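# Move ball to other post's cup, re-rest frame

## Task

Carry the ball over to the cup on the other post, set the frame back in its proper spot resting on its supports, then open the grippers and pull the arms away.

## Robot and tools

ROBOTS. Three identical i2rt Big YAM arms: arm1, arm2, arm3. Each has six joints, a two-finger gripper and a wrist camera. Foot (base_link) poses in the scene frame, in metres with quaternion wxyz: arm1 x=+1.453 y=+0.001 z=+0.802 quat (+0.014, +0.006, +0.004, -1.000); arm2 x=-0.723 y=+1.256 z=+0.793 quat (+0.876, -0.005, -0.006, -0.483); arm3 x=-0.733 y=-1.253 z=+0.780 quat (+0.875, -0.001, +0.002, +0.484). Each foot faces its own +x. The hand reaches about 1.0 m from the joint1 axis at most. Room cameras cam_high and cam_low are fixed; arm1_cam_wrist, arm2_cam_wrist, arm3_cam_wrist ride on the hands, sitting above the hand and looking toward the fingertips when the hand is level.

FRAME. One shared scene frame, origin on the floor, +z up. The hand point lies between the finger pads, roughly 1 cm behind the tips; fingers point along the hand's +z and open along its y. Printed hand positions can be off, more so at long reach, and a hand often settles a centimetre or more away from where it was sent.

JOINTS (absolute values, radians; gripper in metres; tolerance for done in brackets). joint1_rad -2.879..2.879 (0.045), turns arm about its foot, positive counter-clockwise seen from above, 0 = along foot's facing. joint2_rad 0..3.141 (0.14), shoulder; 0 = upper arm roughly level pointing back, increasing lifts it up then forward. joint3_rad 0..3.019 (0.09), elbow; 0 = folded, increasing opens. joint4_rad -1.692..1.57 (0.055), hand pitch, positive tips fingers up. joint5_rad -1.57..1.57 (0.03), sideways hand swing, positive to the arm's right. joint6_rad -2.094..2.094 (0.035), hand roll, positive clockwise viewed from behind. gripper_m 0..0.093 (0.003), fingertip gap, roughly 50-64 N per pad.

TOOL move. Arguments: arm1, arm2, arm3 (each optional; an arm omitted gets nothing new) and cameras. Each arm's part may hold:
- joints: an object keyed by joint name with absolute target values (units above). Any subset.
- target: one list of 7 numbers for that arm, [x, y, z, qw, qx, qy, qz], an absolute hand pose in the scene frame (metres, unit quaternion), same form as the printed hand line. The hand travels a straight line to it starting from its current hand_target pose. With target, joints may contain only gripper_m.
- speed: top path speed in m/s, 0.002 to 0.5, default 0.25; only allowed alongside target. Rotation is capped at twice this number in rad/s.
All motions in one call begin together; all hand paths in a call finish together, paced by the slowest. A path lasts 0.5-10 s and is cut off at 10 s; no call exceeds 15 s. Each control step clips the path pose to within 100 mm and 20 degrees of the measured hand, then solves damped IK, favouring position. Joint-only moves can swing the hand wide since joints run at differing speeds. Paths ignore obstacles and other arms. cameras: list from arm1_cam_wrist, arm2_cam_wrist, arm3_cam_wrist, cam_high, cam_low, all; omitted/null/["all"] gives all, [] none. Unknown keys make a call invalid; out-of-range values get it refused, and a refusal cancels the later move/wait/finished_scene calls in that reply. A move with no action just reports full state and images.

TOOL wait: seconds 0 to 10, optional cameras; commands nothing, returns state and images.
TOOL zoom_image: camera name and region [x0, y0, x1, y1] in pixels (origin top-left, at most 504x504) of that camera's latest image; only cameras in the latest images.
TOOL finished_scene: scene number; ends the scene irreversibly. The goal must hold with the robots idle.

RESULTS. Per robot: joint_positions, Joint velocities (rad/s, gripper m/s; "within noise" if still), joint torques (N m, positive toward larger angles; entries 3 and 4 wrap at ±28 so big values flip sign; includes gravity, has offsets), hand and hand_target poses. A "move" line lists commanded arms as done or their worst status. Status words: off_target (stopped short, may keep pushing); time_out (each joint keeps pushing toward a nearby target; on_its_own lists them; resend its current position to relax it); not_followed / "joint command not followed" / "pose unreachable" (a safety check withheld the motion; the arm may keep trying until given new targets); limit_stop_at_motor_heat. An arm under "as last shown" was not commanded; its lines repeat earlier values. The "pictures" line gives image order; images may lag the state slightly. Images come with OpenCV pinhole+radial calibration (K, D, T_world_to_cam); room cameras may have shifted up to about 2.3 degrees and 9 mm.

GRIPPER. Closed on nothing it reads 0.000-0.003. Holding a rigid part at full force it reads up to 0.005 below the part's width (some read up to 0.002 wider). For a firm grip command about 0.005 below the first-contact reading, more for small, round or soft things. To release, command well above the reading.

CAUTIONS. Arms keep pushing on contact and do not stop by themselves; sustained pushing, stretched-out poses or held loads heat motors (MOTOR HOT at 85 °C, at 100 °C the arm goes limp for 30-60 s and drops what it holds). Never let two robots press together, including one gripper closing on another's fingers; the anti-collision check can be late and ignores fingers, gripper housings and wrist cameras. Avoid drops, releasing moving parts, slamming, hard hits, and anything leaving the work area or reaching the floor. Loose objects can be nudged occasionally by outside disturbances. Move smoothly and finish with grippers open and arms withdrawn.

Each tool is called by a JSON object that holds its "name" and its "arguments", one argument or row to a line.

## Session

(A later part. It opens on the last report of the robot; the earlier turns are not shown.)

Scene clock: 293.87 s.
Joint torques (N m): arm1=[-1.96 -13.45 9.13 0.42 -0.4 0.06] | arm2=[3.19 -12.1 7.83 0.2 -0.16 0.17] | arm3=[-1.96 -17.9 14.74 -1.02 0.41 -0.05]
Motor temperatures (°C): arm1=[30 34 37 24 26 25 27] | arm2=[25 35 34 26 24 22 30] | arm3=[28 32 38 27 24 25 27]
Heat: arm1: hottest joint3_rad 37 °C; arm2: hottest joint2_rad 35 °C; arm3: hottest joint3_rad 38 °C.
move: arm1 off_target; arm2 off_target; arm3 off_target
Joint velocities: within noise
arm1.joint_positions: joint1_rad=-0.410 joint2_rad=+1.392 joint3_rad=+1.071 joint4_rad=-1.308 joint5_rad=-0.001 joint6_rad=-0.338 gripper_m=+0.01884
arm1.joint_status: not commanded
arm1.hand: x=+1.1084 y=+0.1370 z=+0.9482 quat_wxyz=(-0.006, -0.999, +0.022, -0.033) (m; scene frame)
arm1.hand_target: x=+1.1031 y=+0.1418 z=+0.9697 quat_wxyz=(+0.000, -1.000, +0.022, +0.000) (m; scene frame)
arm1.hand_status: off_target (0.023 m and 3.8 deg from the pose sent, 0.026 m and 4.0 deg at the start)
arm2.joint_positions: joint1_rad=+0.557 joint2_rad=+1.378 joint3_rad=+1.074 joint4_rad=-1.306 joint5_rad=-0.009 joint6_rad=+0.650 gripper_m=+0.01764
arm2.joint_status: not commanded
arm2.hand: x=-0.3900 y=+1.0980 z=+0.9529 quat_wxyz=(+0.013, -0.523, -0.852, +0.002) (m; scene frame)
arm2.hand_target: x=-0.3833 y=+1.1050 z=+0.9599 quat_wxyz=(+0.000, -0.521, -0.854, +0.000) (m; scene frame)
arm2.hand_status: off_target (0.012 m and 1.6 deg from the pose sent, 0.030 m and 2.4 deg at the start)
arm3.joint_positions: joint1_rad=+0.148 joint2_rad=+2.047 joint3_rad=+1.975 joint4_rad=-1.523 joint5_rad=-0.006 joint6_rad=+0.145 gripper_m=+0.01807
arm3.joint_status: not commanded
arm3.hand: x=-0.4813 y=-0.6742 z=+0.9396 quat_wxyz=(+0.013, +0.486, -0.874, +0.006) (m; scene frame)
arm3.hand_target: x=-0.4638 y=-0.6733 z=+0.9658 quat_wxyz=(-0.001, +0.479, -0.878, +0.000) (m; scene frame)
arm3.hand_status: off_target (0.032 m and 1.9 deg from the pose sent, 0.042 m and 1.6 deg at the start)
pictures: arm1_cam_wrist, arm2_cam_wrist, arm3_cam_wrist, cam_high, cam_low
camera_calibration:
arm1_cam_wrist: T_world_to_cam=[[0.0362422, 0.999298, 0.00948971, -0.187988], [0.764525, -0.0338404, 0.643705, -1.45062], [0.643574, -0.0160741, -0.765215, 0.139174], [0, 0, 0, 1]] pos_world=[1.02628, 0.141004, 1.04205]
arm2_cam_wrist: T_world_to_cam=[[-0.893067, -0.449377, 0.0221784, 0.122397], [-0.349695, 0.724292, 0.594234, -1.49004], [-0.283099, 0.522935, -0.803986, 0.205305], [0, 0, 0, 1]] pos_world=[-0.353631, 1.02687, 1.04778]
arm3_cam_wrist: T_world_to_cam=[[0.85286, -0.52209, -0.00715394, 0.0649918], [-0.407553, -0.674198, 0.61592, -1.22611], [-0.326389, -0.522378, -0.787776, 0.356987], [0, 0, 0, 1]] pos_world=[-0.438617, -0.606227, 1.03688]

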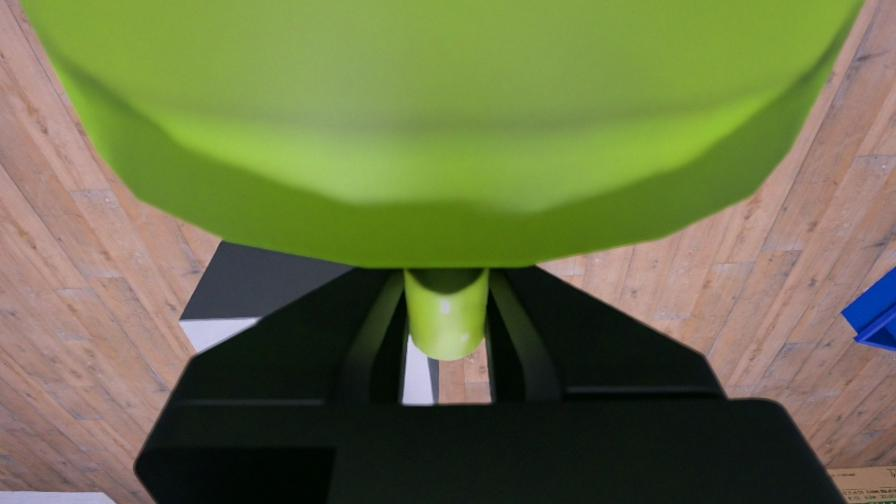

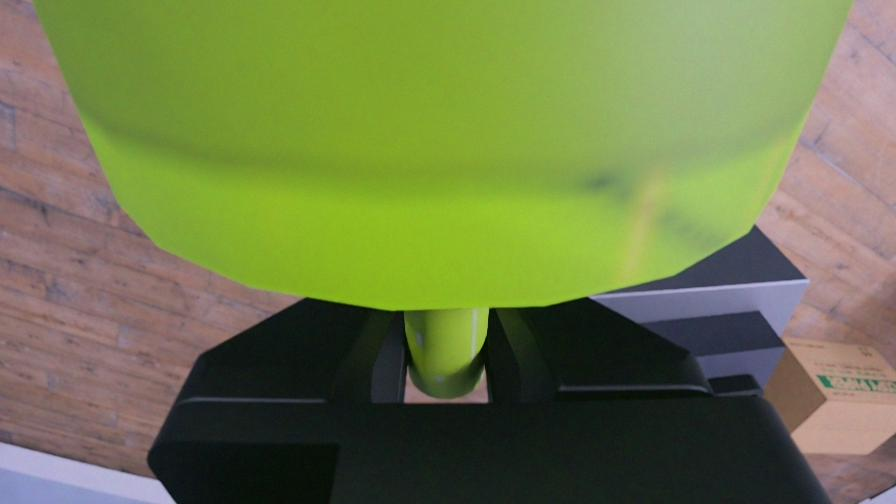

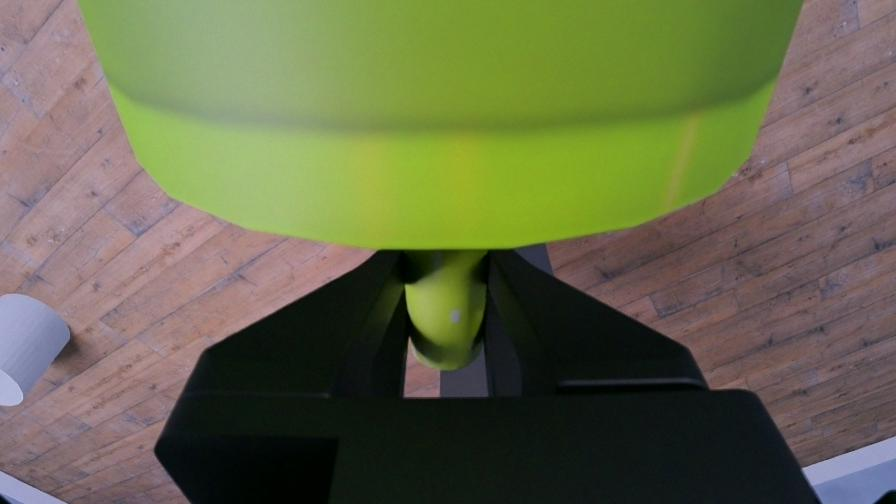

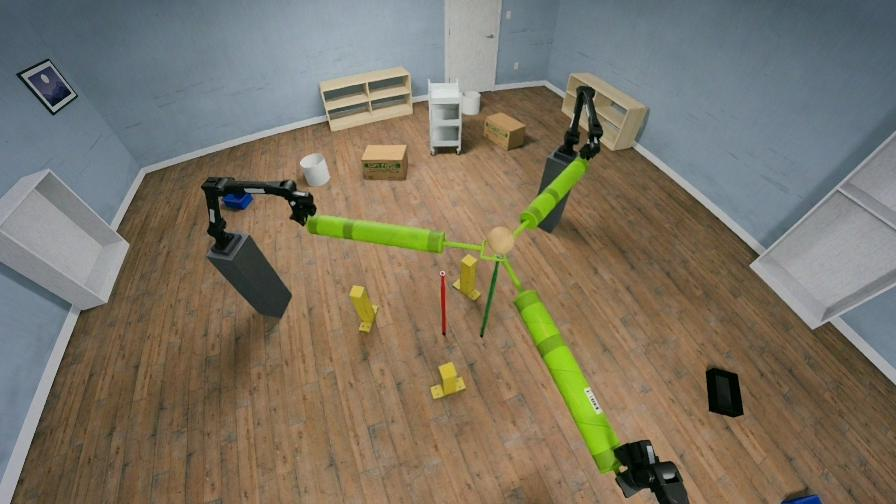

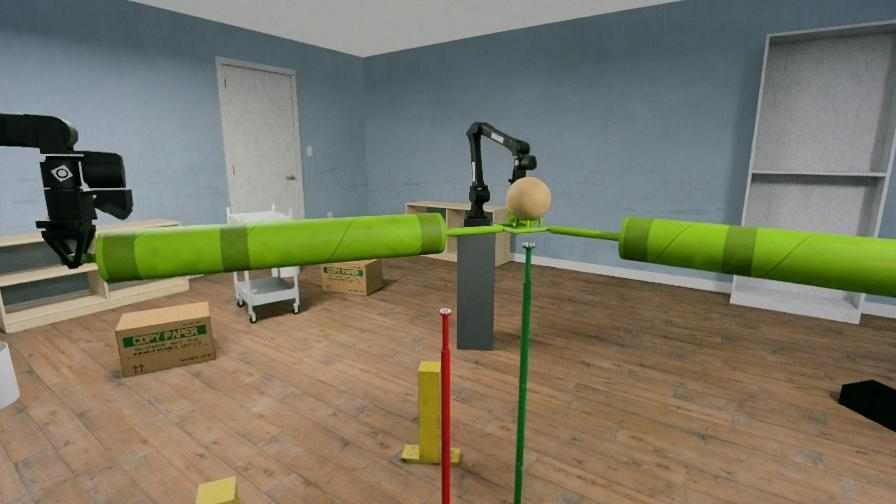

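{"name": "move", "arguments": {
  "arm1": {"target":[1.1035,0.141,0.905,0,0.9998,-0.0218,0],"speed":0.06},
  "arm2": {"target":[-0.383,1.104,0.895,0,-0.521,-0.8536,0],"speed":0.06},
  "arm3": {"target":[-0.463,-0.674,0.905,0,0.4787,-0.878,0],"speed":0.06}
}}

{"name": "zoom_image", "arguments": {
  "camera": "cam_low",
  "region": [450, 160, 610, 320]
}}

{"name": "zoom_image", "arguments": {
  "camera": "cam_high",
  "region": [440, 200, 560, 300]
}}

Scene clock: 303.77 s.
Joint torques (N m): arm1=[-1.44 -12.04 8.2 0.43 -0.41 0.1] | arm2=[2.73 -12.04 6.9 0.1 -0.14 0.13] | arm3=[-1.85 -18.32 10.77 0.47 0.41 -0.03]
Motor temperatures (°C): arm1=[30 35 38 24 26 25 27] | arm2=[25 35 35 26 24 22 30] | arm3=[28 33 39 27 24 25 27]
Heat: arm1: hottest joint3_rad 38 °C; arm2: hottest joint2_rad 35 °C; arm3: hottest joint3_rad 39 °C.
move: arm1 off_target; arm2 done; arm3 off_target
Joint velocities: within noise
arm1.joint_positions: joint1_rad=-0.412 joint2_rad=+1.433 joint3_rad=+0.955 joint4_rad=-1.124 joint5_rad=-0.001 joint6_rad=-0.338 gripper_m=+0.01884
arm1.joint_status: not commanded
arm1.hand: x=+1.1098 y=+0.1378 z=+0.8926 quat_wxyz=(-0.002, -1.000, +0.023, -0.020) (m; scene frame)
arm1.hand_target: x=+1.1038 y=+0.1410 z=+0.9050 quat_wxyz=(+0.000, -1.000, +0.022, +0.000) (m; scene frame)
arm1.hand_status: off_target (0.014 m and 2.3 deg from the pose sent, 0.044 m and 3.8 deg at the start)
arm2.joint_positions: joint1_rad=+0.562 joint2_rad=+1.438 joint3_rad=+0.963 joint4_rad=-1.120 joint5_rad=-0.009 joint6_rad=+0.655 gripper_m=+0.01764
arm2.joint_status: not commanded
arm2.hand: x=-0.3870 y=+1.0977 z=+0.8921 quat_wxyz=(+0.006, -0.523, -0.852, +0.001) (m; scene frame)
arm2.hand_target: x=-0.3831 y=+1.1039 z=+0.8949 quat_wxyz=(+0.000, -0.521, -0.854, +0.000) (m; scene frame)
arm2.hand_status: done (0.008 m and 0.7 deg from the pose sent, 0.059 m and 1.6 deg at the start)
arm3.joint_positions: joint1_rad=+0.145 joint2_rad=+2.066 joint3_rad=+1.888 joint4_rad=-1.414 joint5_rad=-0.006 joint6_rad=+0.142 gripper_m=+0.01807
arm3.joint_status: not commanded
arm3.hand: x=-0.4788 y=-0.6738 z=+0.8949 quat_wxyz=(+0.012, +0.486, -0.874, +0.005) (m; scene frame)
arm3.hand_target: x=-0.4633 y=-0.6743 z=+0.9052 quat_wxyz=(+0.000, +0.479, -0.878, +0.000) (m; scene frame)
arm3.hand_status: off_target (0.019 m and 1.8 deg from the pose sent, 0.039 m and 1.9 deg at the start)
pictures: arm1_cam_wrist, arm2_cam_wrist, arm3_cam_wrist, cam_high, cam_low
camera_calibration:
arm1_cam_wrist: T_world_to_cam=[[0.0374041, 0.999123, 0.0188419, -0.19792], [0.780656, -0.0409858, 0.623616, -1.41492], [0.623841, -0.00861675, -0.781504, 0.131201], [0, 0, 0, 1]] pos_world=[1.03012, 0.140885, 0.988632]
arm2_cam_wrist: T_world_to_cam=[[-0.89308, -0.449716, 0.0127623, 0.135078], [-0.358322, 0.728164, 0.58428, -1.45137], [-0.272053, 0.517236, -0.811452, 0.17463], [0, 0, 0, 1]] pos_world=[-0.351914, 1.02726, 0.987988]
arm3_cam_wrist: T_world_to_cam=[[0.852654, -0.52242, -0.00766512, 0.0628942], [-0.408549, -0.675804, 0.613496, -1.19667], [-0.325683, -0.519968, -0.789661, 0.326405], [0, 0, 0, 1]] pos_world=[-0.436219, -0.606134, 0.992381]

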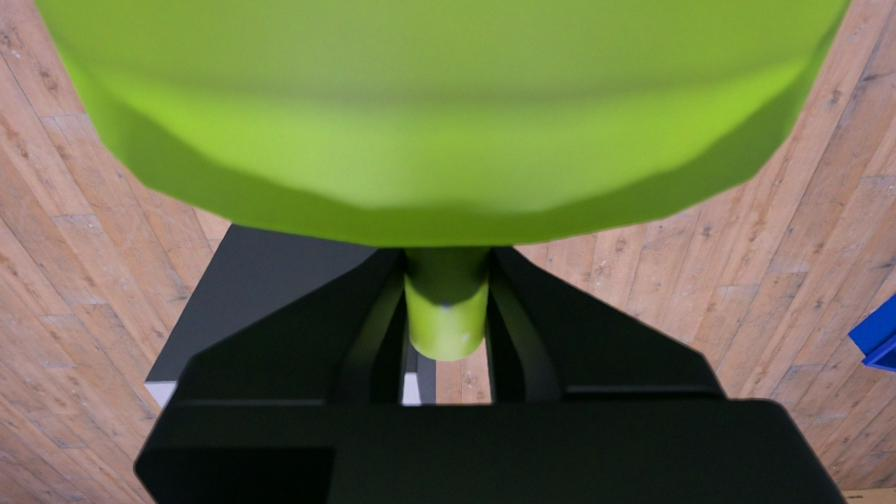

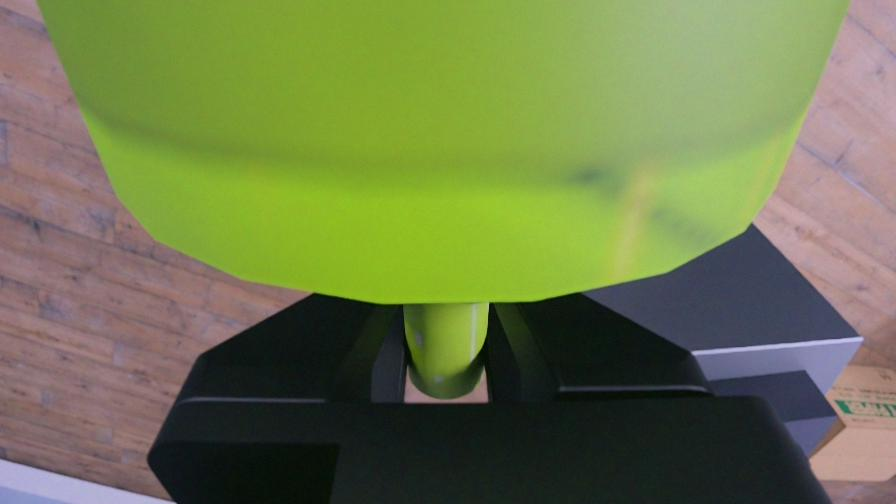

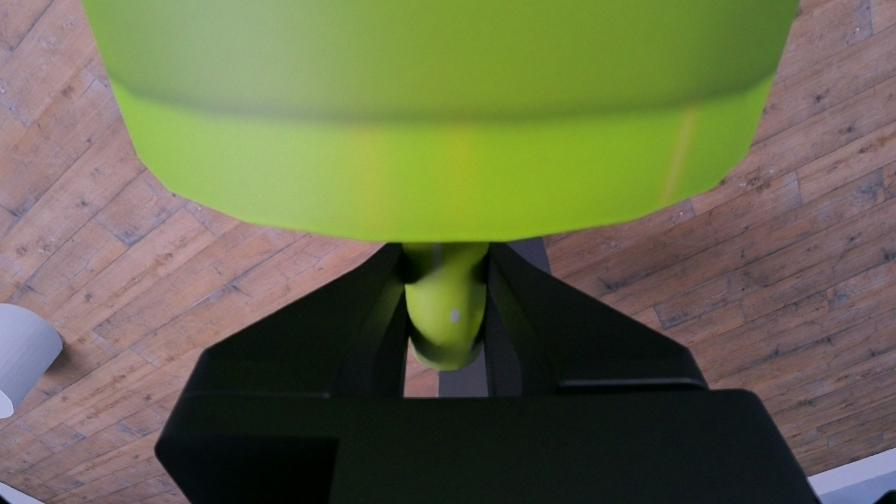

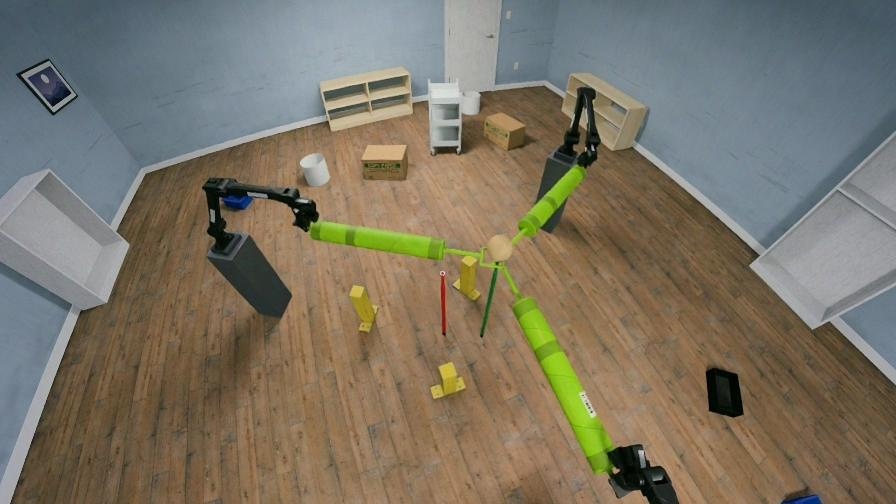

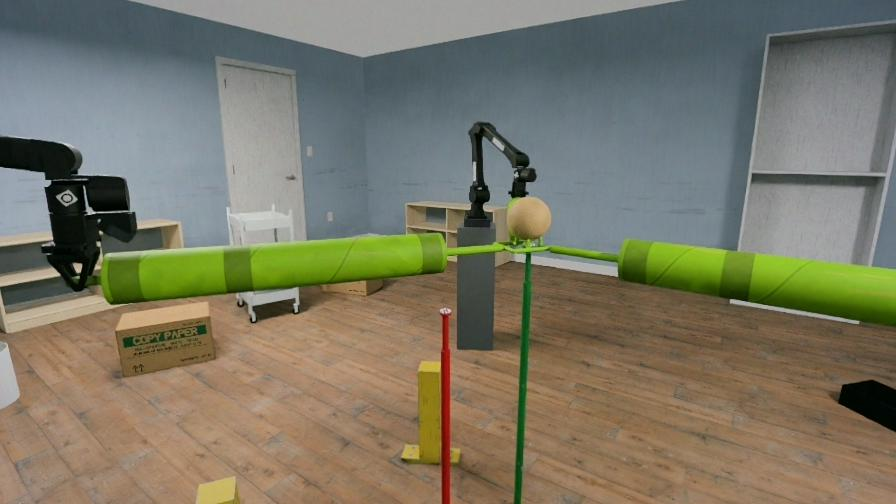

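Scaled by 3.150 from the camera's 896x504 image, which has a finer 1280x720 frame.

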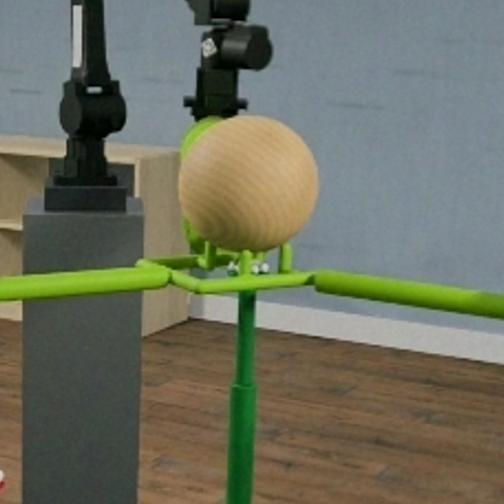

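Scaled by 4.200 from the camera's 896x504 image, which has a finer 1280x720 frame.

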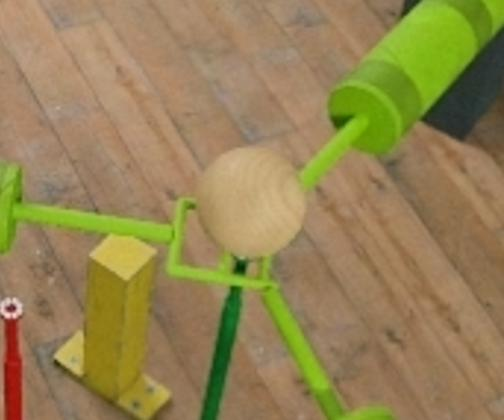

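{"name": "move", "arguments": {
  "arm1": {"target":[1.1025,0.141,0.850,0,0.9998,-0.0218,0],"speed":0.05},
  "arm2": {"target":[-0.384,1.104,0.840,0,-0.521,-0.8536,0],"speed":0.05},
  "arm3": {"target":[-0.463,-0.674,0.847,0,0.4787,-0.878,0],"speed":0.05}
}}

{"name": "zoom_image", "arguments": {
  "camera": "cam_low",
  "region": [450, 160, 610, 320]
}}

{"name": "zoom_image", "arguments": {
  "camera": "cam_high",
  "region": [440, 200, 560, 300]
}}

Scene clock: 312.43 s.
Joint torques (N m): arm1=[-1.26 -11.93 7.08 0.43 -0.42 0.12] | arm2=[2.61 -11.63 5.86 0.24 -0.14 0.12] | arm3=[-1.79 -17.73 10.14 0.61 0.39 -0.02]
Motor temperatures (°C): arm1=[30 35 38 24 26 25 27] | arm2=[25 35 35 26 24 22 30] | arm3=[28 34 40 27 24 25 28]
Heat: arm1: hottest joint3_rad 38 °C; arm2: hottest joint2_rad 35 °C; arm3: hottest joint3_rad 40 °C.
move: arm1 done; arm2 done; arm3 off_target
Joint velocities: within noise
arm1.joint_positions: joint1_rad=-0.412 joint2_rad=+1.510 joint3_rad=+0.885 joint4_rad=-0.965 joint5_rad=-0.001 joint6_rad=-0.338 gripper_m=+0.01884
arm1.joint_status: not commanded
arm1.hand: x=+1.1077 y=+0.1393 z=+0.8422 quat_wxyz=(+0.001, -1.000, +0.023, -0.014) (m; scene frame)
arm1.hand_target: x=+1.1026 y=+0.1410 z=+0.8500 quat_wxyz=(+0.000, -1.000, +0.022, +0.000) (m; scene frame)
arm1.hand_status: done (0.010 m and 1.6 deg from the pose sent, 0.043 m and 2.3 deg at the start)
arm2.joint_positions: joint1_rad=+0.563 joint2_rad=+1.508 joint3_rad=+0.887 joint4_rad=-0.961 joint5_rad=-0.009 joint6_rad=+0.655 gripper_m=+0.01764
arm2.joint_status: not commanded
arm2.hand: x=-0.3858 y=+1.0968 z=+0.8423 quat_wxyz=(+0.000, -0.523, -0.853, +0.001) (m; scene frame)
arm2.hand_target: x=-0.3841 y=+1.1039 z=+0.8401 quat_wxyz=(+0.000, -0.521, -0.854, +0.000) (m; scene frame)
arm2.hand_status: done (0.008 m and 0.2 deg from the pose sent, 0.053 m and 0.7 deg at the start)
arm3.joint_positions: joint1_rad=+0.144 joint2_rad=+2.095 joint3_rad=+1.800 joint4_rad=-1.286 joint5_rad=-0.006 joint6_rad=+0.141 gripper_m=+0.01807
arm3.joint_status: not commanded
arm3.hand: x=-0.4783 y=-0.6737 z=+0.8439 quat_wxyz=(+0.008, +0.486, -0.874, +0.002) (m; scene frame)
arm3.hand_target: x=-0.4631 y=-0.6744 z=+0.8469 quat_wxyz=(+0.000, +0.479, -0.878, +0.000) (m; scene frame)
arm3.hand_status: off_target (0.016 m and 1.4 deg from the pose sent, 0.050 m and 1.8 deg at the start)
pictures: arm1_cam_wrist, arm2_cam_wrist, arm3_cam_wrist, cam_high, cam_low
camera_calibration:
arm1_cam_wrist: T_world_to_cam=[[0.0374155, 0.999037, 0.0229306, -0.201881], [0.787637, -0.0436049, 0.614595, -1.38158], [0.615003, -0.00493439, -0.788509, 0.108282], [0, 0, 0, 1]] pos_world=[1.02914, 0.141978, 0.939122]
arm2_cam_wrist: T_world_to_cam=[[-0.892755, -0.45051, 0.00532223, 0.143673], [-0.365379, 0.730865, 0.576485, -1.42038], [-0.263602, 0.512716, -0.81709, 0.147998], [0, 0, 0, 1]] pos_world=[-0.3517, 1.02695, 0.938993]
arm3_cam_wrist: T_world_to_cam=[[0.85271, -0.522314, -0.00858029, 0.0629222], [-0.411086, -0.681077, 0.605922, -1.16346], [-0.322326, -0.513149, -0.795478, 0.297545], [0, 0, 0, 1]] pos_world=[-0.436029, -0.606854, 0.942194]

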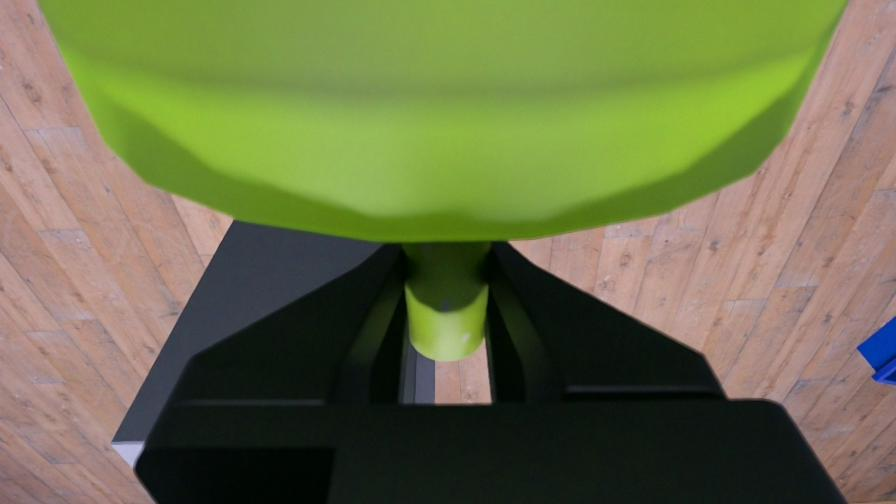

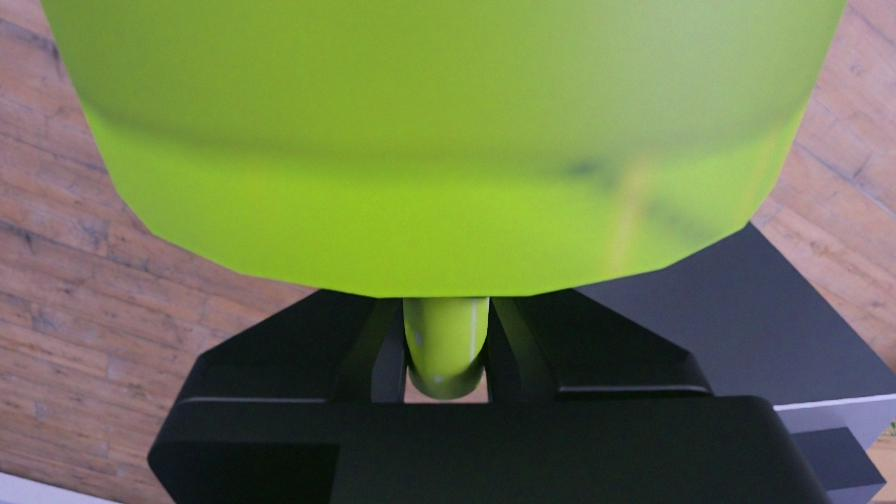

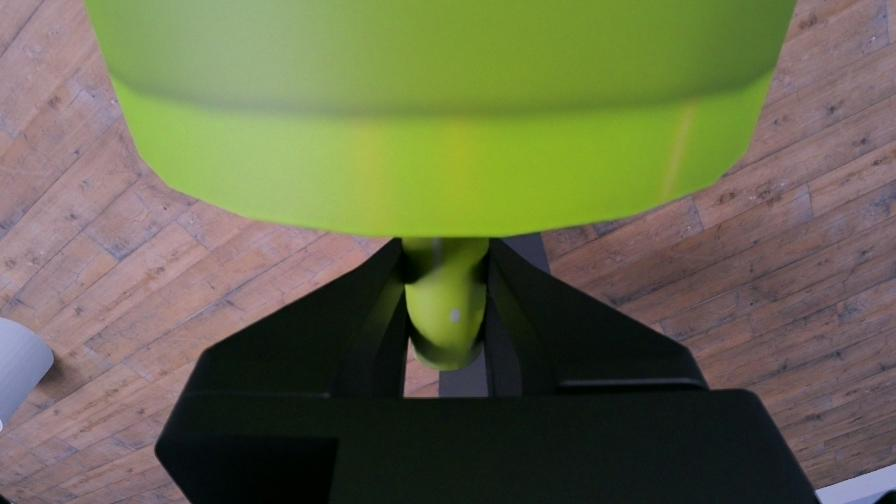

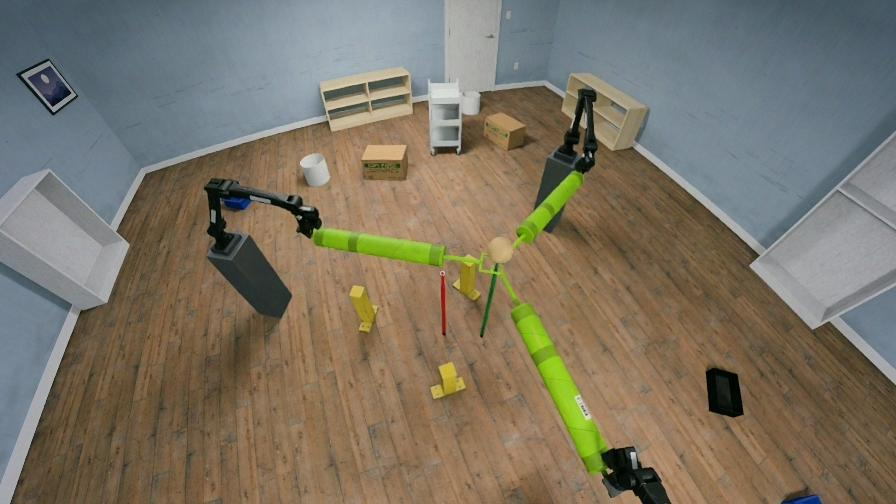

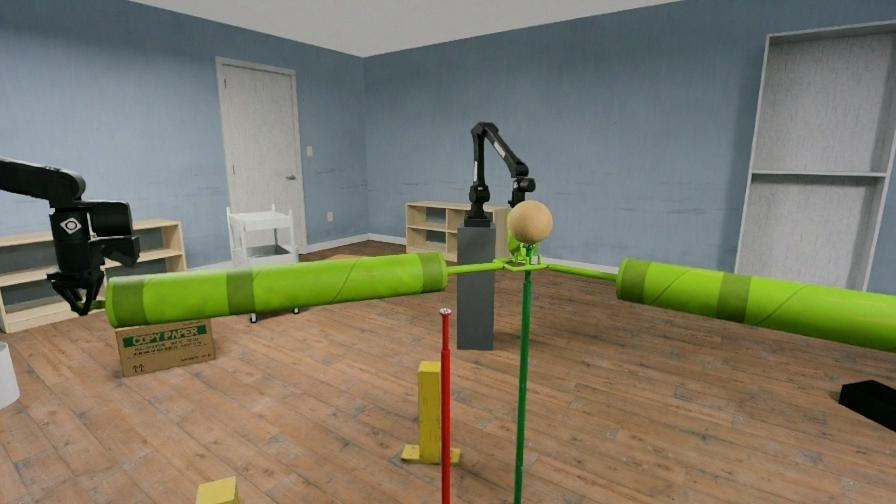

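Scaled by 3.150 from the camera's 896x504 image, which has a finer 1280x720 frame.

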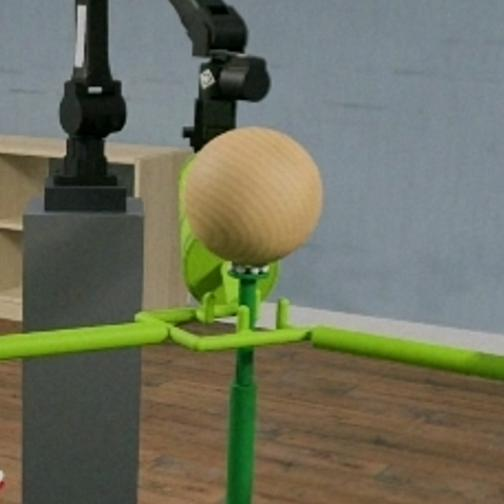

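Scaled by 4.200 from the camera's 896x504 image, which has a finer 1280x720 frame.

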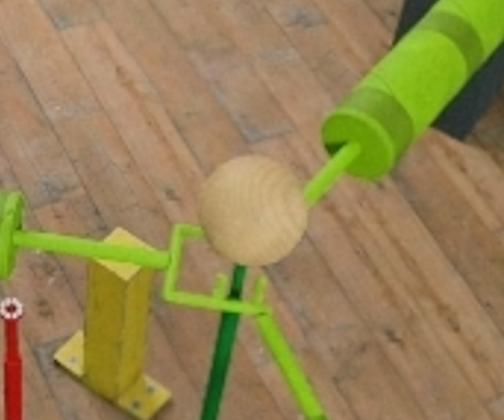

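{"name": "move", "arguments": {
  "arm1": {"target":[1.0215,0.015,0.845,0,0.9998,-0.0218,0],"speed":0.12},
  "arm2": {"target":[-0.465,0.978,0.835,0,-0.521,-0.8536,0],"speed":0.12},
  "arm3": {"target":[-0.544,-0.800,0.842,0,0.4787,-0.878,0],"speed":0.12},
  "cameras": ["cam_low","cam_high"]
}}

{"name": "zoom_image", "arguments": {
  "camera": "cam_low",
  "region": [430, 160, 610, 340]
}}

{"name": "move", "arguments": {
  "arm1": {"target":[0.9125,-0.221,0.845,0,0.9998,-0.0218,0],"speed":0.15},
  "arm2": {"target":[-0.578,0.744,0.835,0,-0.521,-0.8536,0],"speed":0.15},
  "arm3": {"target":[-0.662,-1.036,0.842,0,0.4787,-0.878,0],"speed":0.15},
  "cameras": ["cam_low","cam_high"]
}}

{"name": "move", "arguments": {
  "arm1": {"target":[0.9125,-0.221,0.535,0,0.9998,-0.0218,0],"speed":0.15},
  "arm2": {"target":[-0.578,0.744,0.525,0,-0.521,-0.8536,0],"speed":0.15},
  "arm3": {"target":[-0.662,-1.036,0.520,0,0.4787,-0.878,0],"speed":0.15},
  "cameras": ["cam_low","cam_high"]
}}

Scene clock: 334.07 s.
Joint torques (N m): arm1=[1.14 -13.74 9.68 -0.68 -0.26 0.42] | arm2=[1.26 -11.11 7.58 -0.73 -0.41 -0.01] | arm3=[-0.67 -16.62 7.83 0.03 0.49 0.21]
Motor temperatures (°C): arm1=[30 34 38 24 26 25 27] | arm2=[25 34 34 26 24 22 30] | arm3=[28 35 41 27 24 25 28]
Heat: arm1: hottest joint3_rad 38 °C; arm2: hottest joint2_rad 34 °C; arm3: hottest joint3_rad 41 °C.
move: arm1 off_target; arm2 done; arm3 off_target
Joint velocities: within noise
arm1.joint_positions: joint1_rad=-0.089 joint2_rad=+1.636 joint3_rad=+0.996 joint4_rad=-0.948 joint5_rad=-0.003 joint6_rad=-0.020 gripper_m=+0.01884
arm1.joint_status: not commanded
arm1.hand: x=+1.0366 y=+0.0256 z=+0.8273 quat_wxyz=(+0.003, -1.000, +0.021, -0.014) (m; scene frame)
arm1.hand_target: x=+1.0222 y=+0.0151 z=+0.8449 quat_wxyz=(+0.000, -1.000, +0.022, +0.000) (m; scene frame)
arm1.hand_status: off_target (0.026 m and 1.6 deg from the pose sent, 0.151 m and 1.6 deg at the start)
arm2.joint_positions: joint1_rad=+0.181 joint2_rad=+1.530 joint3_rad=+0.878 joint4_rad=-0.919 joint5_rad=+0.002 joint6_rad=+0.271 gripper_m=+0.01764
arm2.joint_status: not commanded
arm2.hand: x=-0.4683 y=+0.9779 z=+0.8329 quat_wxyz=(-0.006, -0.522, -0.853, +0.006) (m; scene frame)
arm2.hand_target: x=-0.4650 y=+0.9780 z=+0.8350 quat_wxyz=(+0.000, -0.521, -0.853, +0.000) (m; scene frame)
arm2.hand_status: done (0.004 m and 1.0 deg from the pose sent, 0.143 m and 0.3 deg at the start)
arm3.joint_positions: joint1_rad=+0.173 joint2_rad=+1.788 joint3_rad=+1.252 joint4_rad=-1.060 joint5_rad=-0.008 joint6_rad=+0.161 gripper_m=+0.01807
arm3.joint_status: not commanded
arm3.hand: x=-0.5486 y=-0.7968 z=+0.8223 quat_wxyz=(+0.014, +0.490, -0.872, +0.005) (m; scene frame)
arm3.hand_target: x=-0.5442 y=-0.8000 z=+0.8414 quat_wxyz=(+0.000, +0.479, -0.878, +0.000) (m; scene frame)
arm3.hand_status: off_target (0.020 m and 2.3 deg from the pose sent, 0.142 m and 1.3 deg at the start)
pictures: cam_high, cam_low

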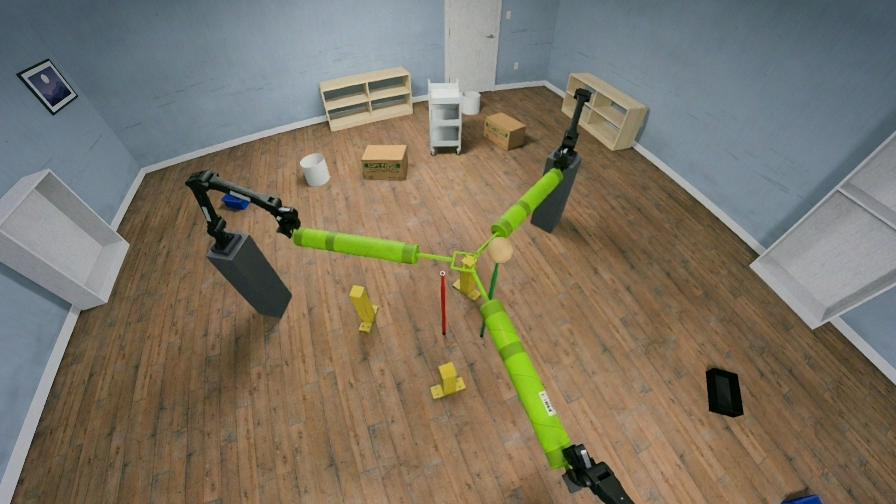

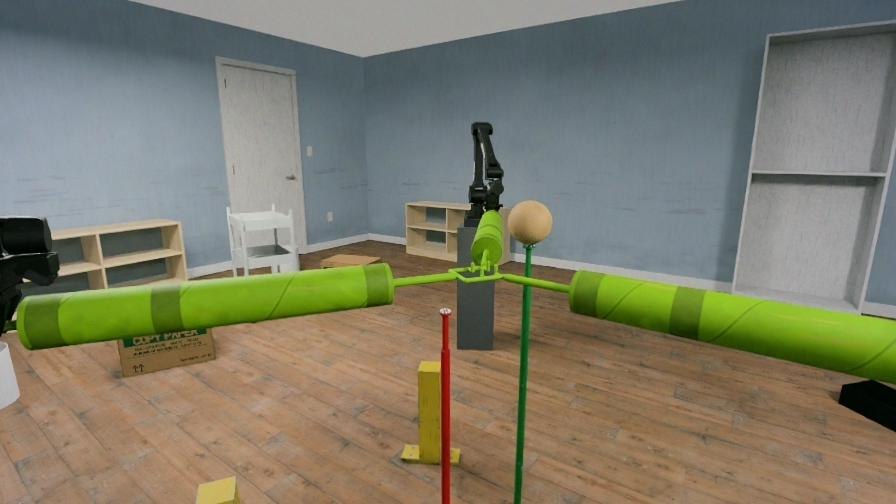

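Scaled by 2.800 from the camera's 896x504 image, which has a finer 1280x720 frame.

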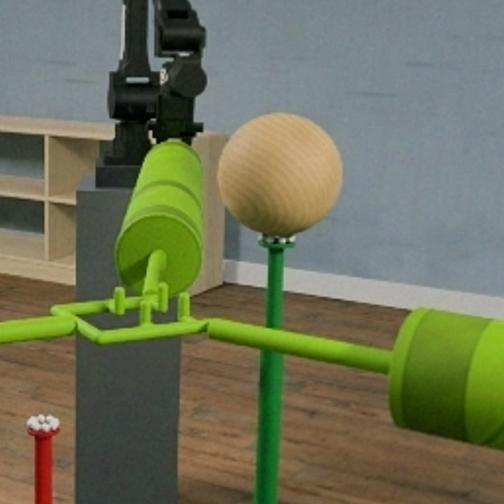

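Scene clock: 336.63 s.
Joint torques (N m): arm1=[0.38 -20.19 11.45 -0.87 0.14 0.34] | arm2=[1.14 -17.32 9.17 -1.39 -0.5 -0.04] | arm3=[0.38 -5.77 8.2 -1.07 0.35 0.33]
Motor temperatures (°C): arm1=[30 34 38 24 26 25 27] | arm2=[25 34 34 26 24 22 30] | arm3=[28 35 41 27 24 25 28]
Heat: arm1: hottest joint3_rad 38 °C; arm2: hottest joint2_rad 34 °C; arm3: hottest joint3_rad 41 °C.
move: arm1 off_target; arm2 done; arm3 off_target
Joint velocities: within noise
arm1.joint_positions: joint1_rad=+0.346 joint2_rad=+1.983 joint3_rad=+1.487 joint4_rad=-1.106 joint5_rad=-0.007 joint6_rad=+0.415 gripper_m=+0.01884
arm1.joint_status: not commanded
arm1.hand: x=+0.9278 y=-0.2067 z=+0.8169 quat_wxyz=(+0.007, -1.000, +0.020, -0.021) (m; scene frame)
arm1.hand_target: x=+0.9137 y=-0.2205 z=+0.8451 quat_wxyz=(-0.001, -1.000, +0.022, +0.000) (m; scene frame)
arm1.hand_status: off_target (0.035 m and 2.6 deg from the pose sent, 0.277 m and 1.6 deg at the start)
arm2.joint_positions: joint1_rad=-0.284 joint2_rad=+1.876 joint3_rad=+1.336 joint4_rad=-1.024 joint5_rad=+0.011 joint6_rad=-0.195 gripper_m=+0.01764
arm2.joint_status: not commanded
arm2.hand: x=-0.5800 y=+0.7469 z=+0.8305 quat_wxyz=(-0.005, -0.521, -0.853, +0.011) (m; scene frame)
arm2.hand_target: x=-0.5780 y=+0.7441 z=+0.8350 quat_wxyz=(+0.000, -0.521, -0.854, +0.001) (m; scene frame)
arm2.hand_status: done (0.006 m and 1.4 deg from the pose sent, 0.258 m and 1.0 deg at the start)
arm3.joint_positions: joint1_rad=+0.241 joint2_rad=+1.081 joint3_rad=+0.551 joint4_rad=-1.022 joint5_rad=-0.005 joint6_rad=+0.231 gripper_m=+0.01807
arm3.joint_status: not commanded
arm3.hand: x=-0.6590 y=-1.0273 z=+0.8363 quat_wxyz=(-0.003, +0.489, -0.872, -0.007) (m; scene frame)
arm3.hand_target: x=-0.6618 y=-1.0356 z=+0.8414 quat_wxyz=(+0.000, +0.479, -0.878, +0.000) (m; scene frame)
arm3.hand_status: off_target (0.011 m and 1.6 deg from the pose sent, 0.266 m and 2.3 deg at the start)
pictures: cam_high, cam_low

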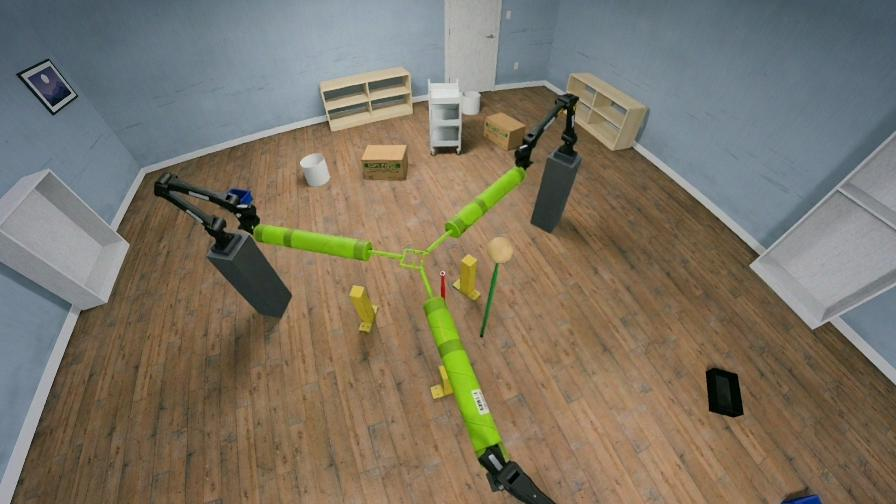

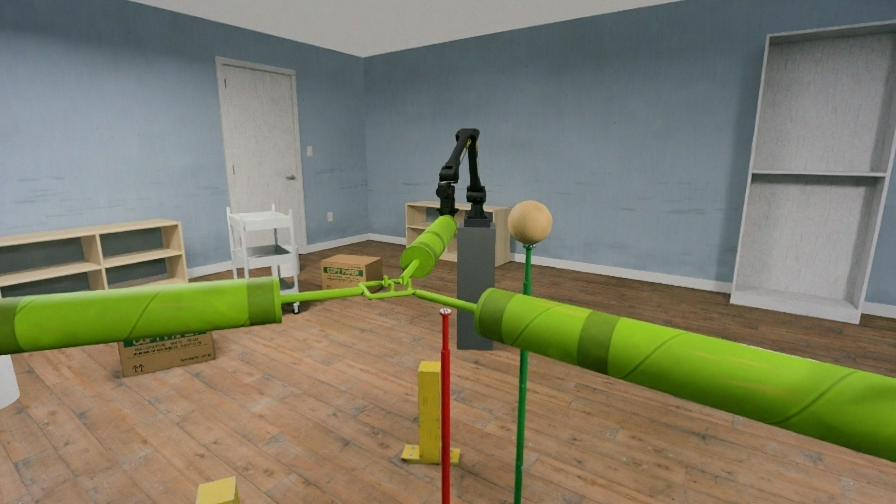

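Scene clock: 339.47 s.
Joint torques (N m): arm1=[-0.21 -22.53 6.08 0.02 -0.12 0.28] | arm2=[0.44 -19.25 4.6 -0.23 -0.09 -0.06] | arm3=[0.15 -8.53 -2.35 0.81 0.17 0.29]
Motor temperatures (°C): arm1=[30 34 37 24 26 25 27] | arm2=[25 35 34 26 24 22 30] | arm3=[27 35 40 27 24 25 28]
Heat: arm1: hottest joint3_rad 37 °C; arm2: hottest joint2_rad 35 °C; arm3: hottest joint3_rad 40 °C.
move: arm1 off_target; arm2 done; arm3 done
Joint velocities: within noise
arm1.joint_positions: joint1_rad=+0.354 joint2_rad=+2.523 joint3_rad=+1.514 joint4_rad=-0.584 joint5_rad=+0.000 joint6_rad=+0.424 gripper_m=+0.01884
arm1.joint_status: not commanded
arm1.hand: x=+0.9292 y=-0.2085 z=+0.5194 quat_wxyz=(+0.009, -1.000, +0.020, -0.016) (m; scene frame)
arm1.hand_target: x=+0.9128 y=-0.2210 z=+0.5353 quat_wxyz=(+0.000, -1.000, +0.022, +0.000) (m; scene frame)
arm1.hand_status: off_target (0.026 m and 2.1 deg from the pose sent, 0.283 m and 2.6 deg at the start)
arm2.joint_positions: joint1_rad=-0.277 joint2_rad=+2.455 joint3_rad=+1.351 joint4_rad=-0.470 joint5_rad=+0.000 joint6_rad=-0.194 gripper_m=+0.01764
arm2.joint_status: not commanded
arm2.hand: x=-0.5731 y=+0.7447 z=+0.5324 quat_wxyz=(-0.005, -0.519, -0.855, +0.004) (m; scene frame)
arm2.hand_target: x=-0.5780 y=+0.7441 z=+0.5251 quat_wxyz=(+0.000, -0.521, -0.854, +0.000) (m; scene frame)
arm2.hand_status: done (0.009 m and 0.8 deg from the pose sent, 0.306 m and 1.4 deg at the start)
arm3.joint_positions: joint1_rad=+0.241 joint2_rad=+2.331 joint3_rad=+0.496 joint4_rad=+0.275 joint5_rad=+0.000 joint6_rad=+0.233 gripper_m=+0.01807
arm3.joint_status: not commanded
arm3.hand: x=-0.6602 y=-1.0313 z=+0.5221 quat_wxyz=(-0.002, +0.488, -0.873, -0.003) (m; scene frame)
arm3.hand_target: x=-0.6620 y=-1.0360 z=+0.5201 quat_wxyz=(+0.000, +0.479, -0.878, +0.000) (m; scene frame)
arm3.hand_status: done (0.005 m and 1.3 deg from the pose sent, 0.316 m and 1.6 deg at the start)
pictures: cam_high, cam_low

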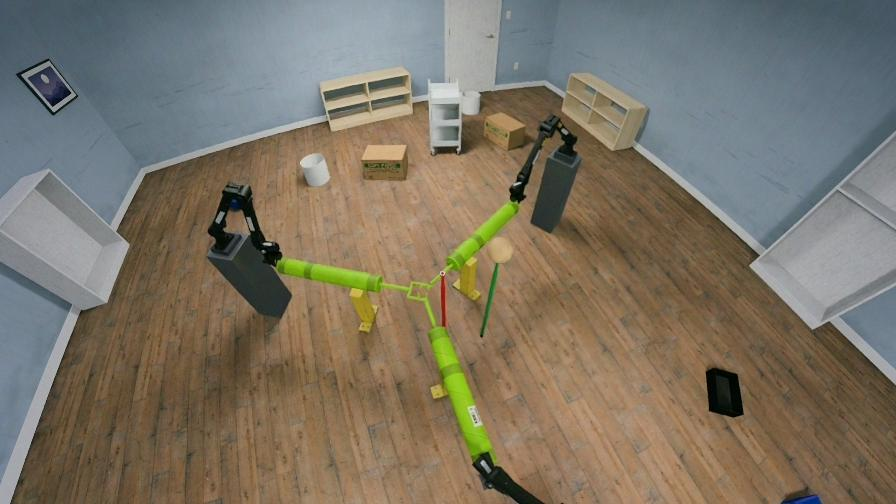

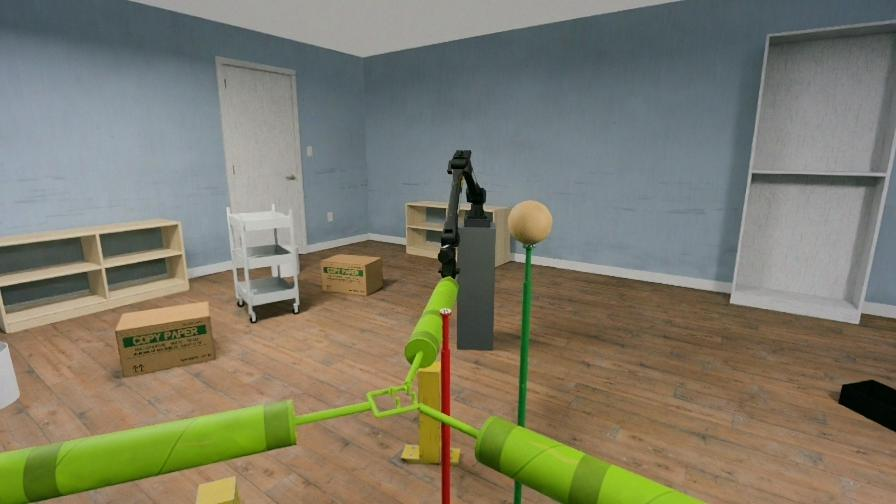

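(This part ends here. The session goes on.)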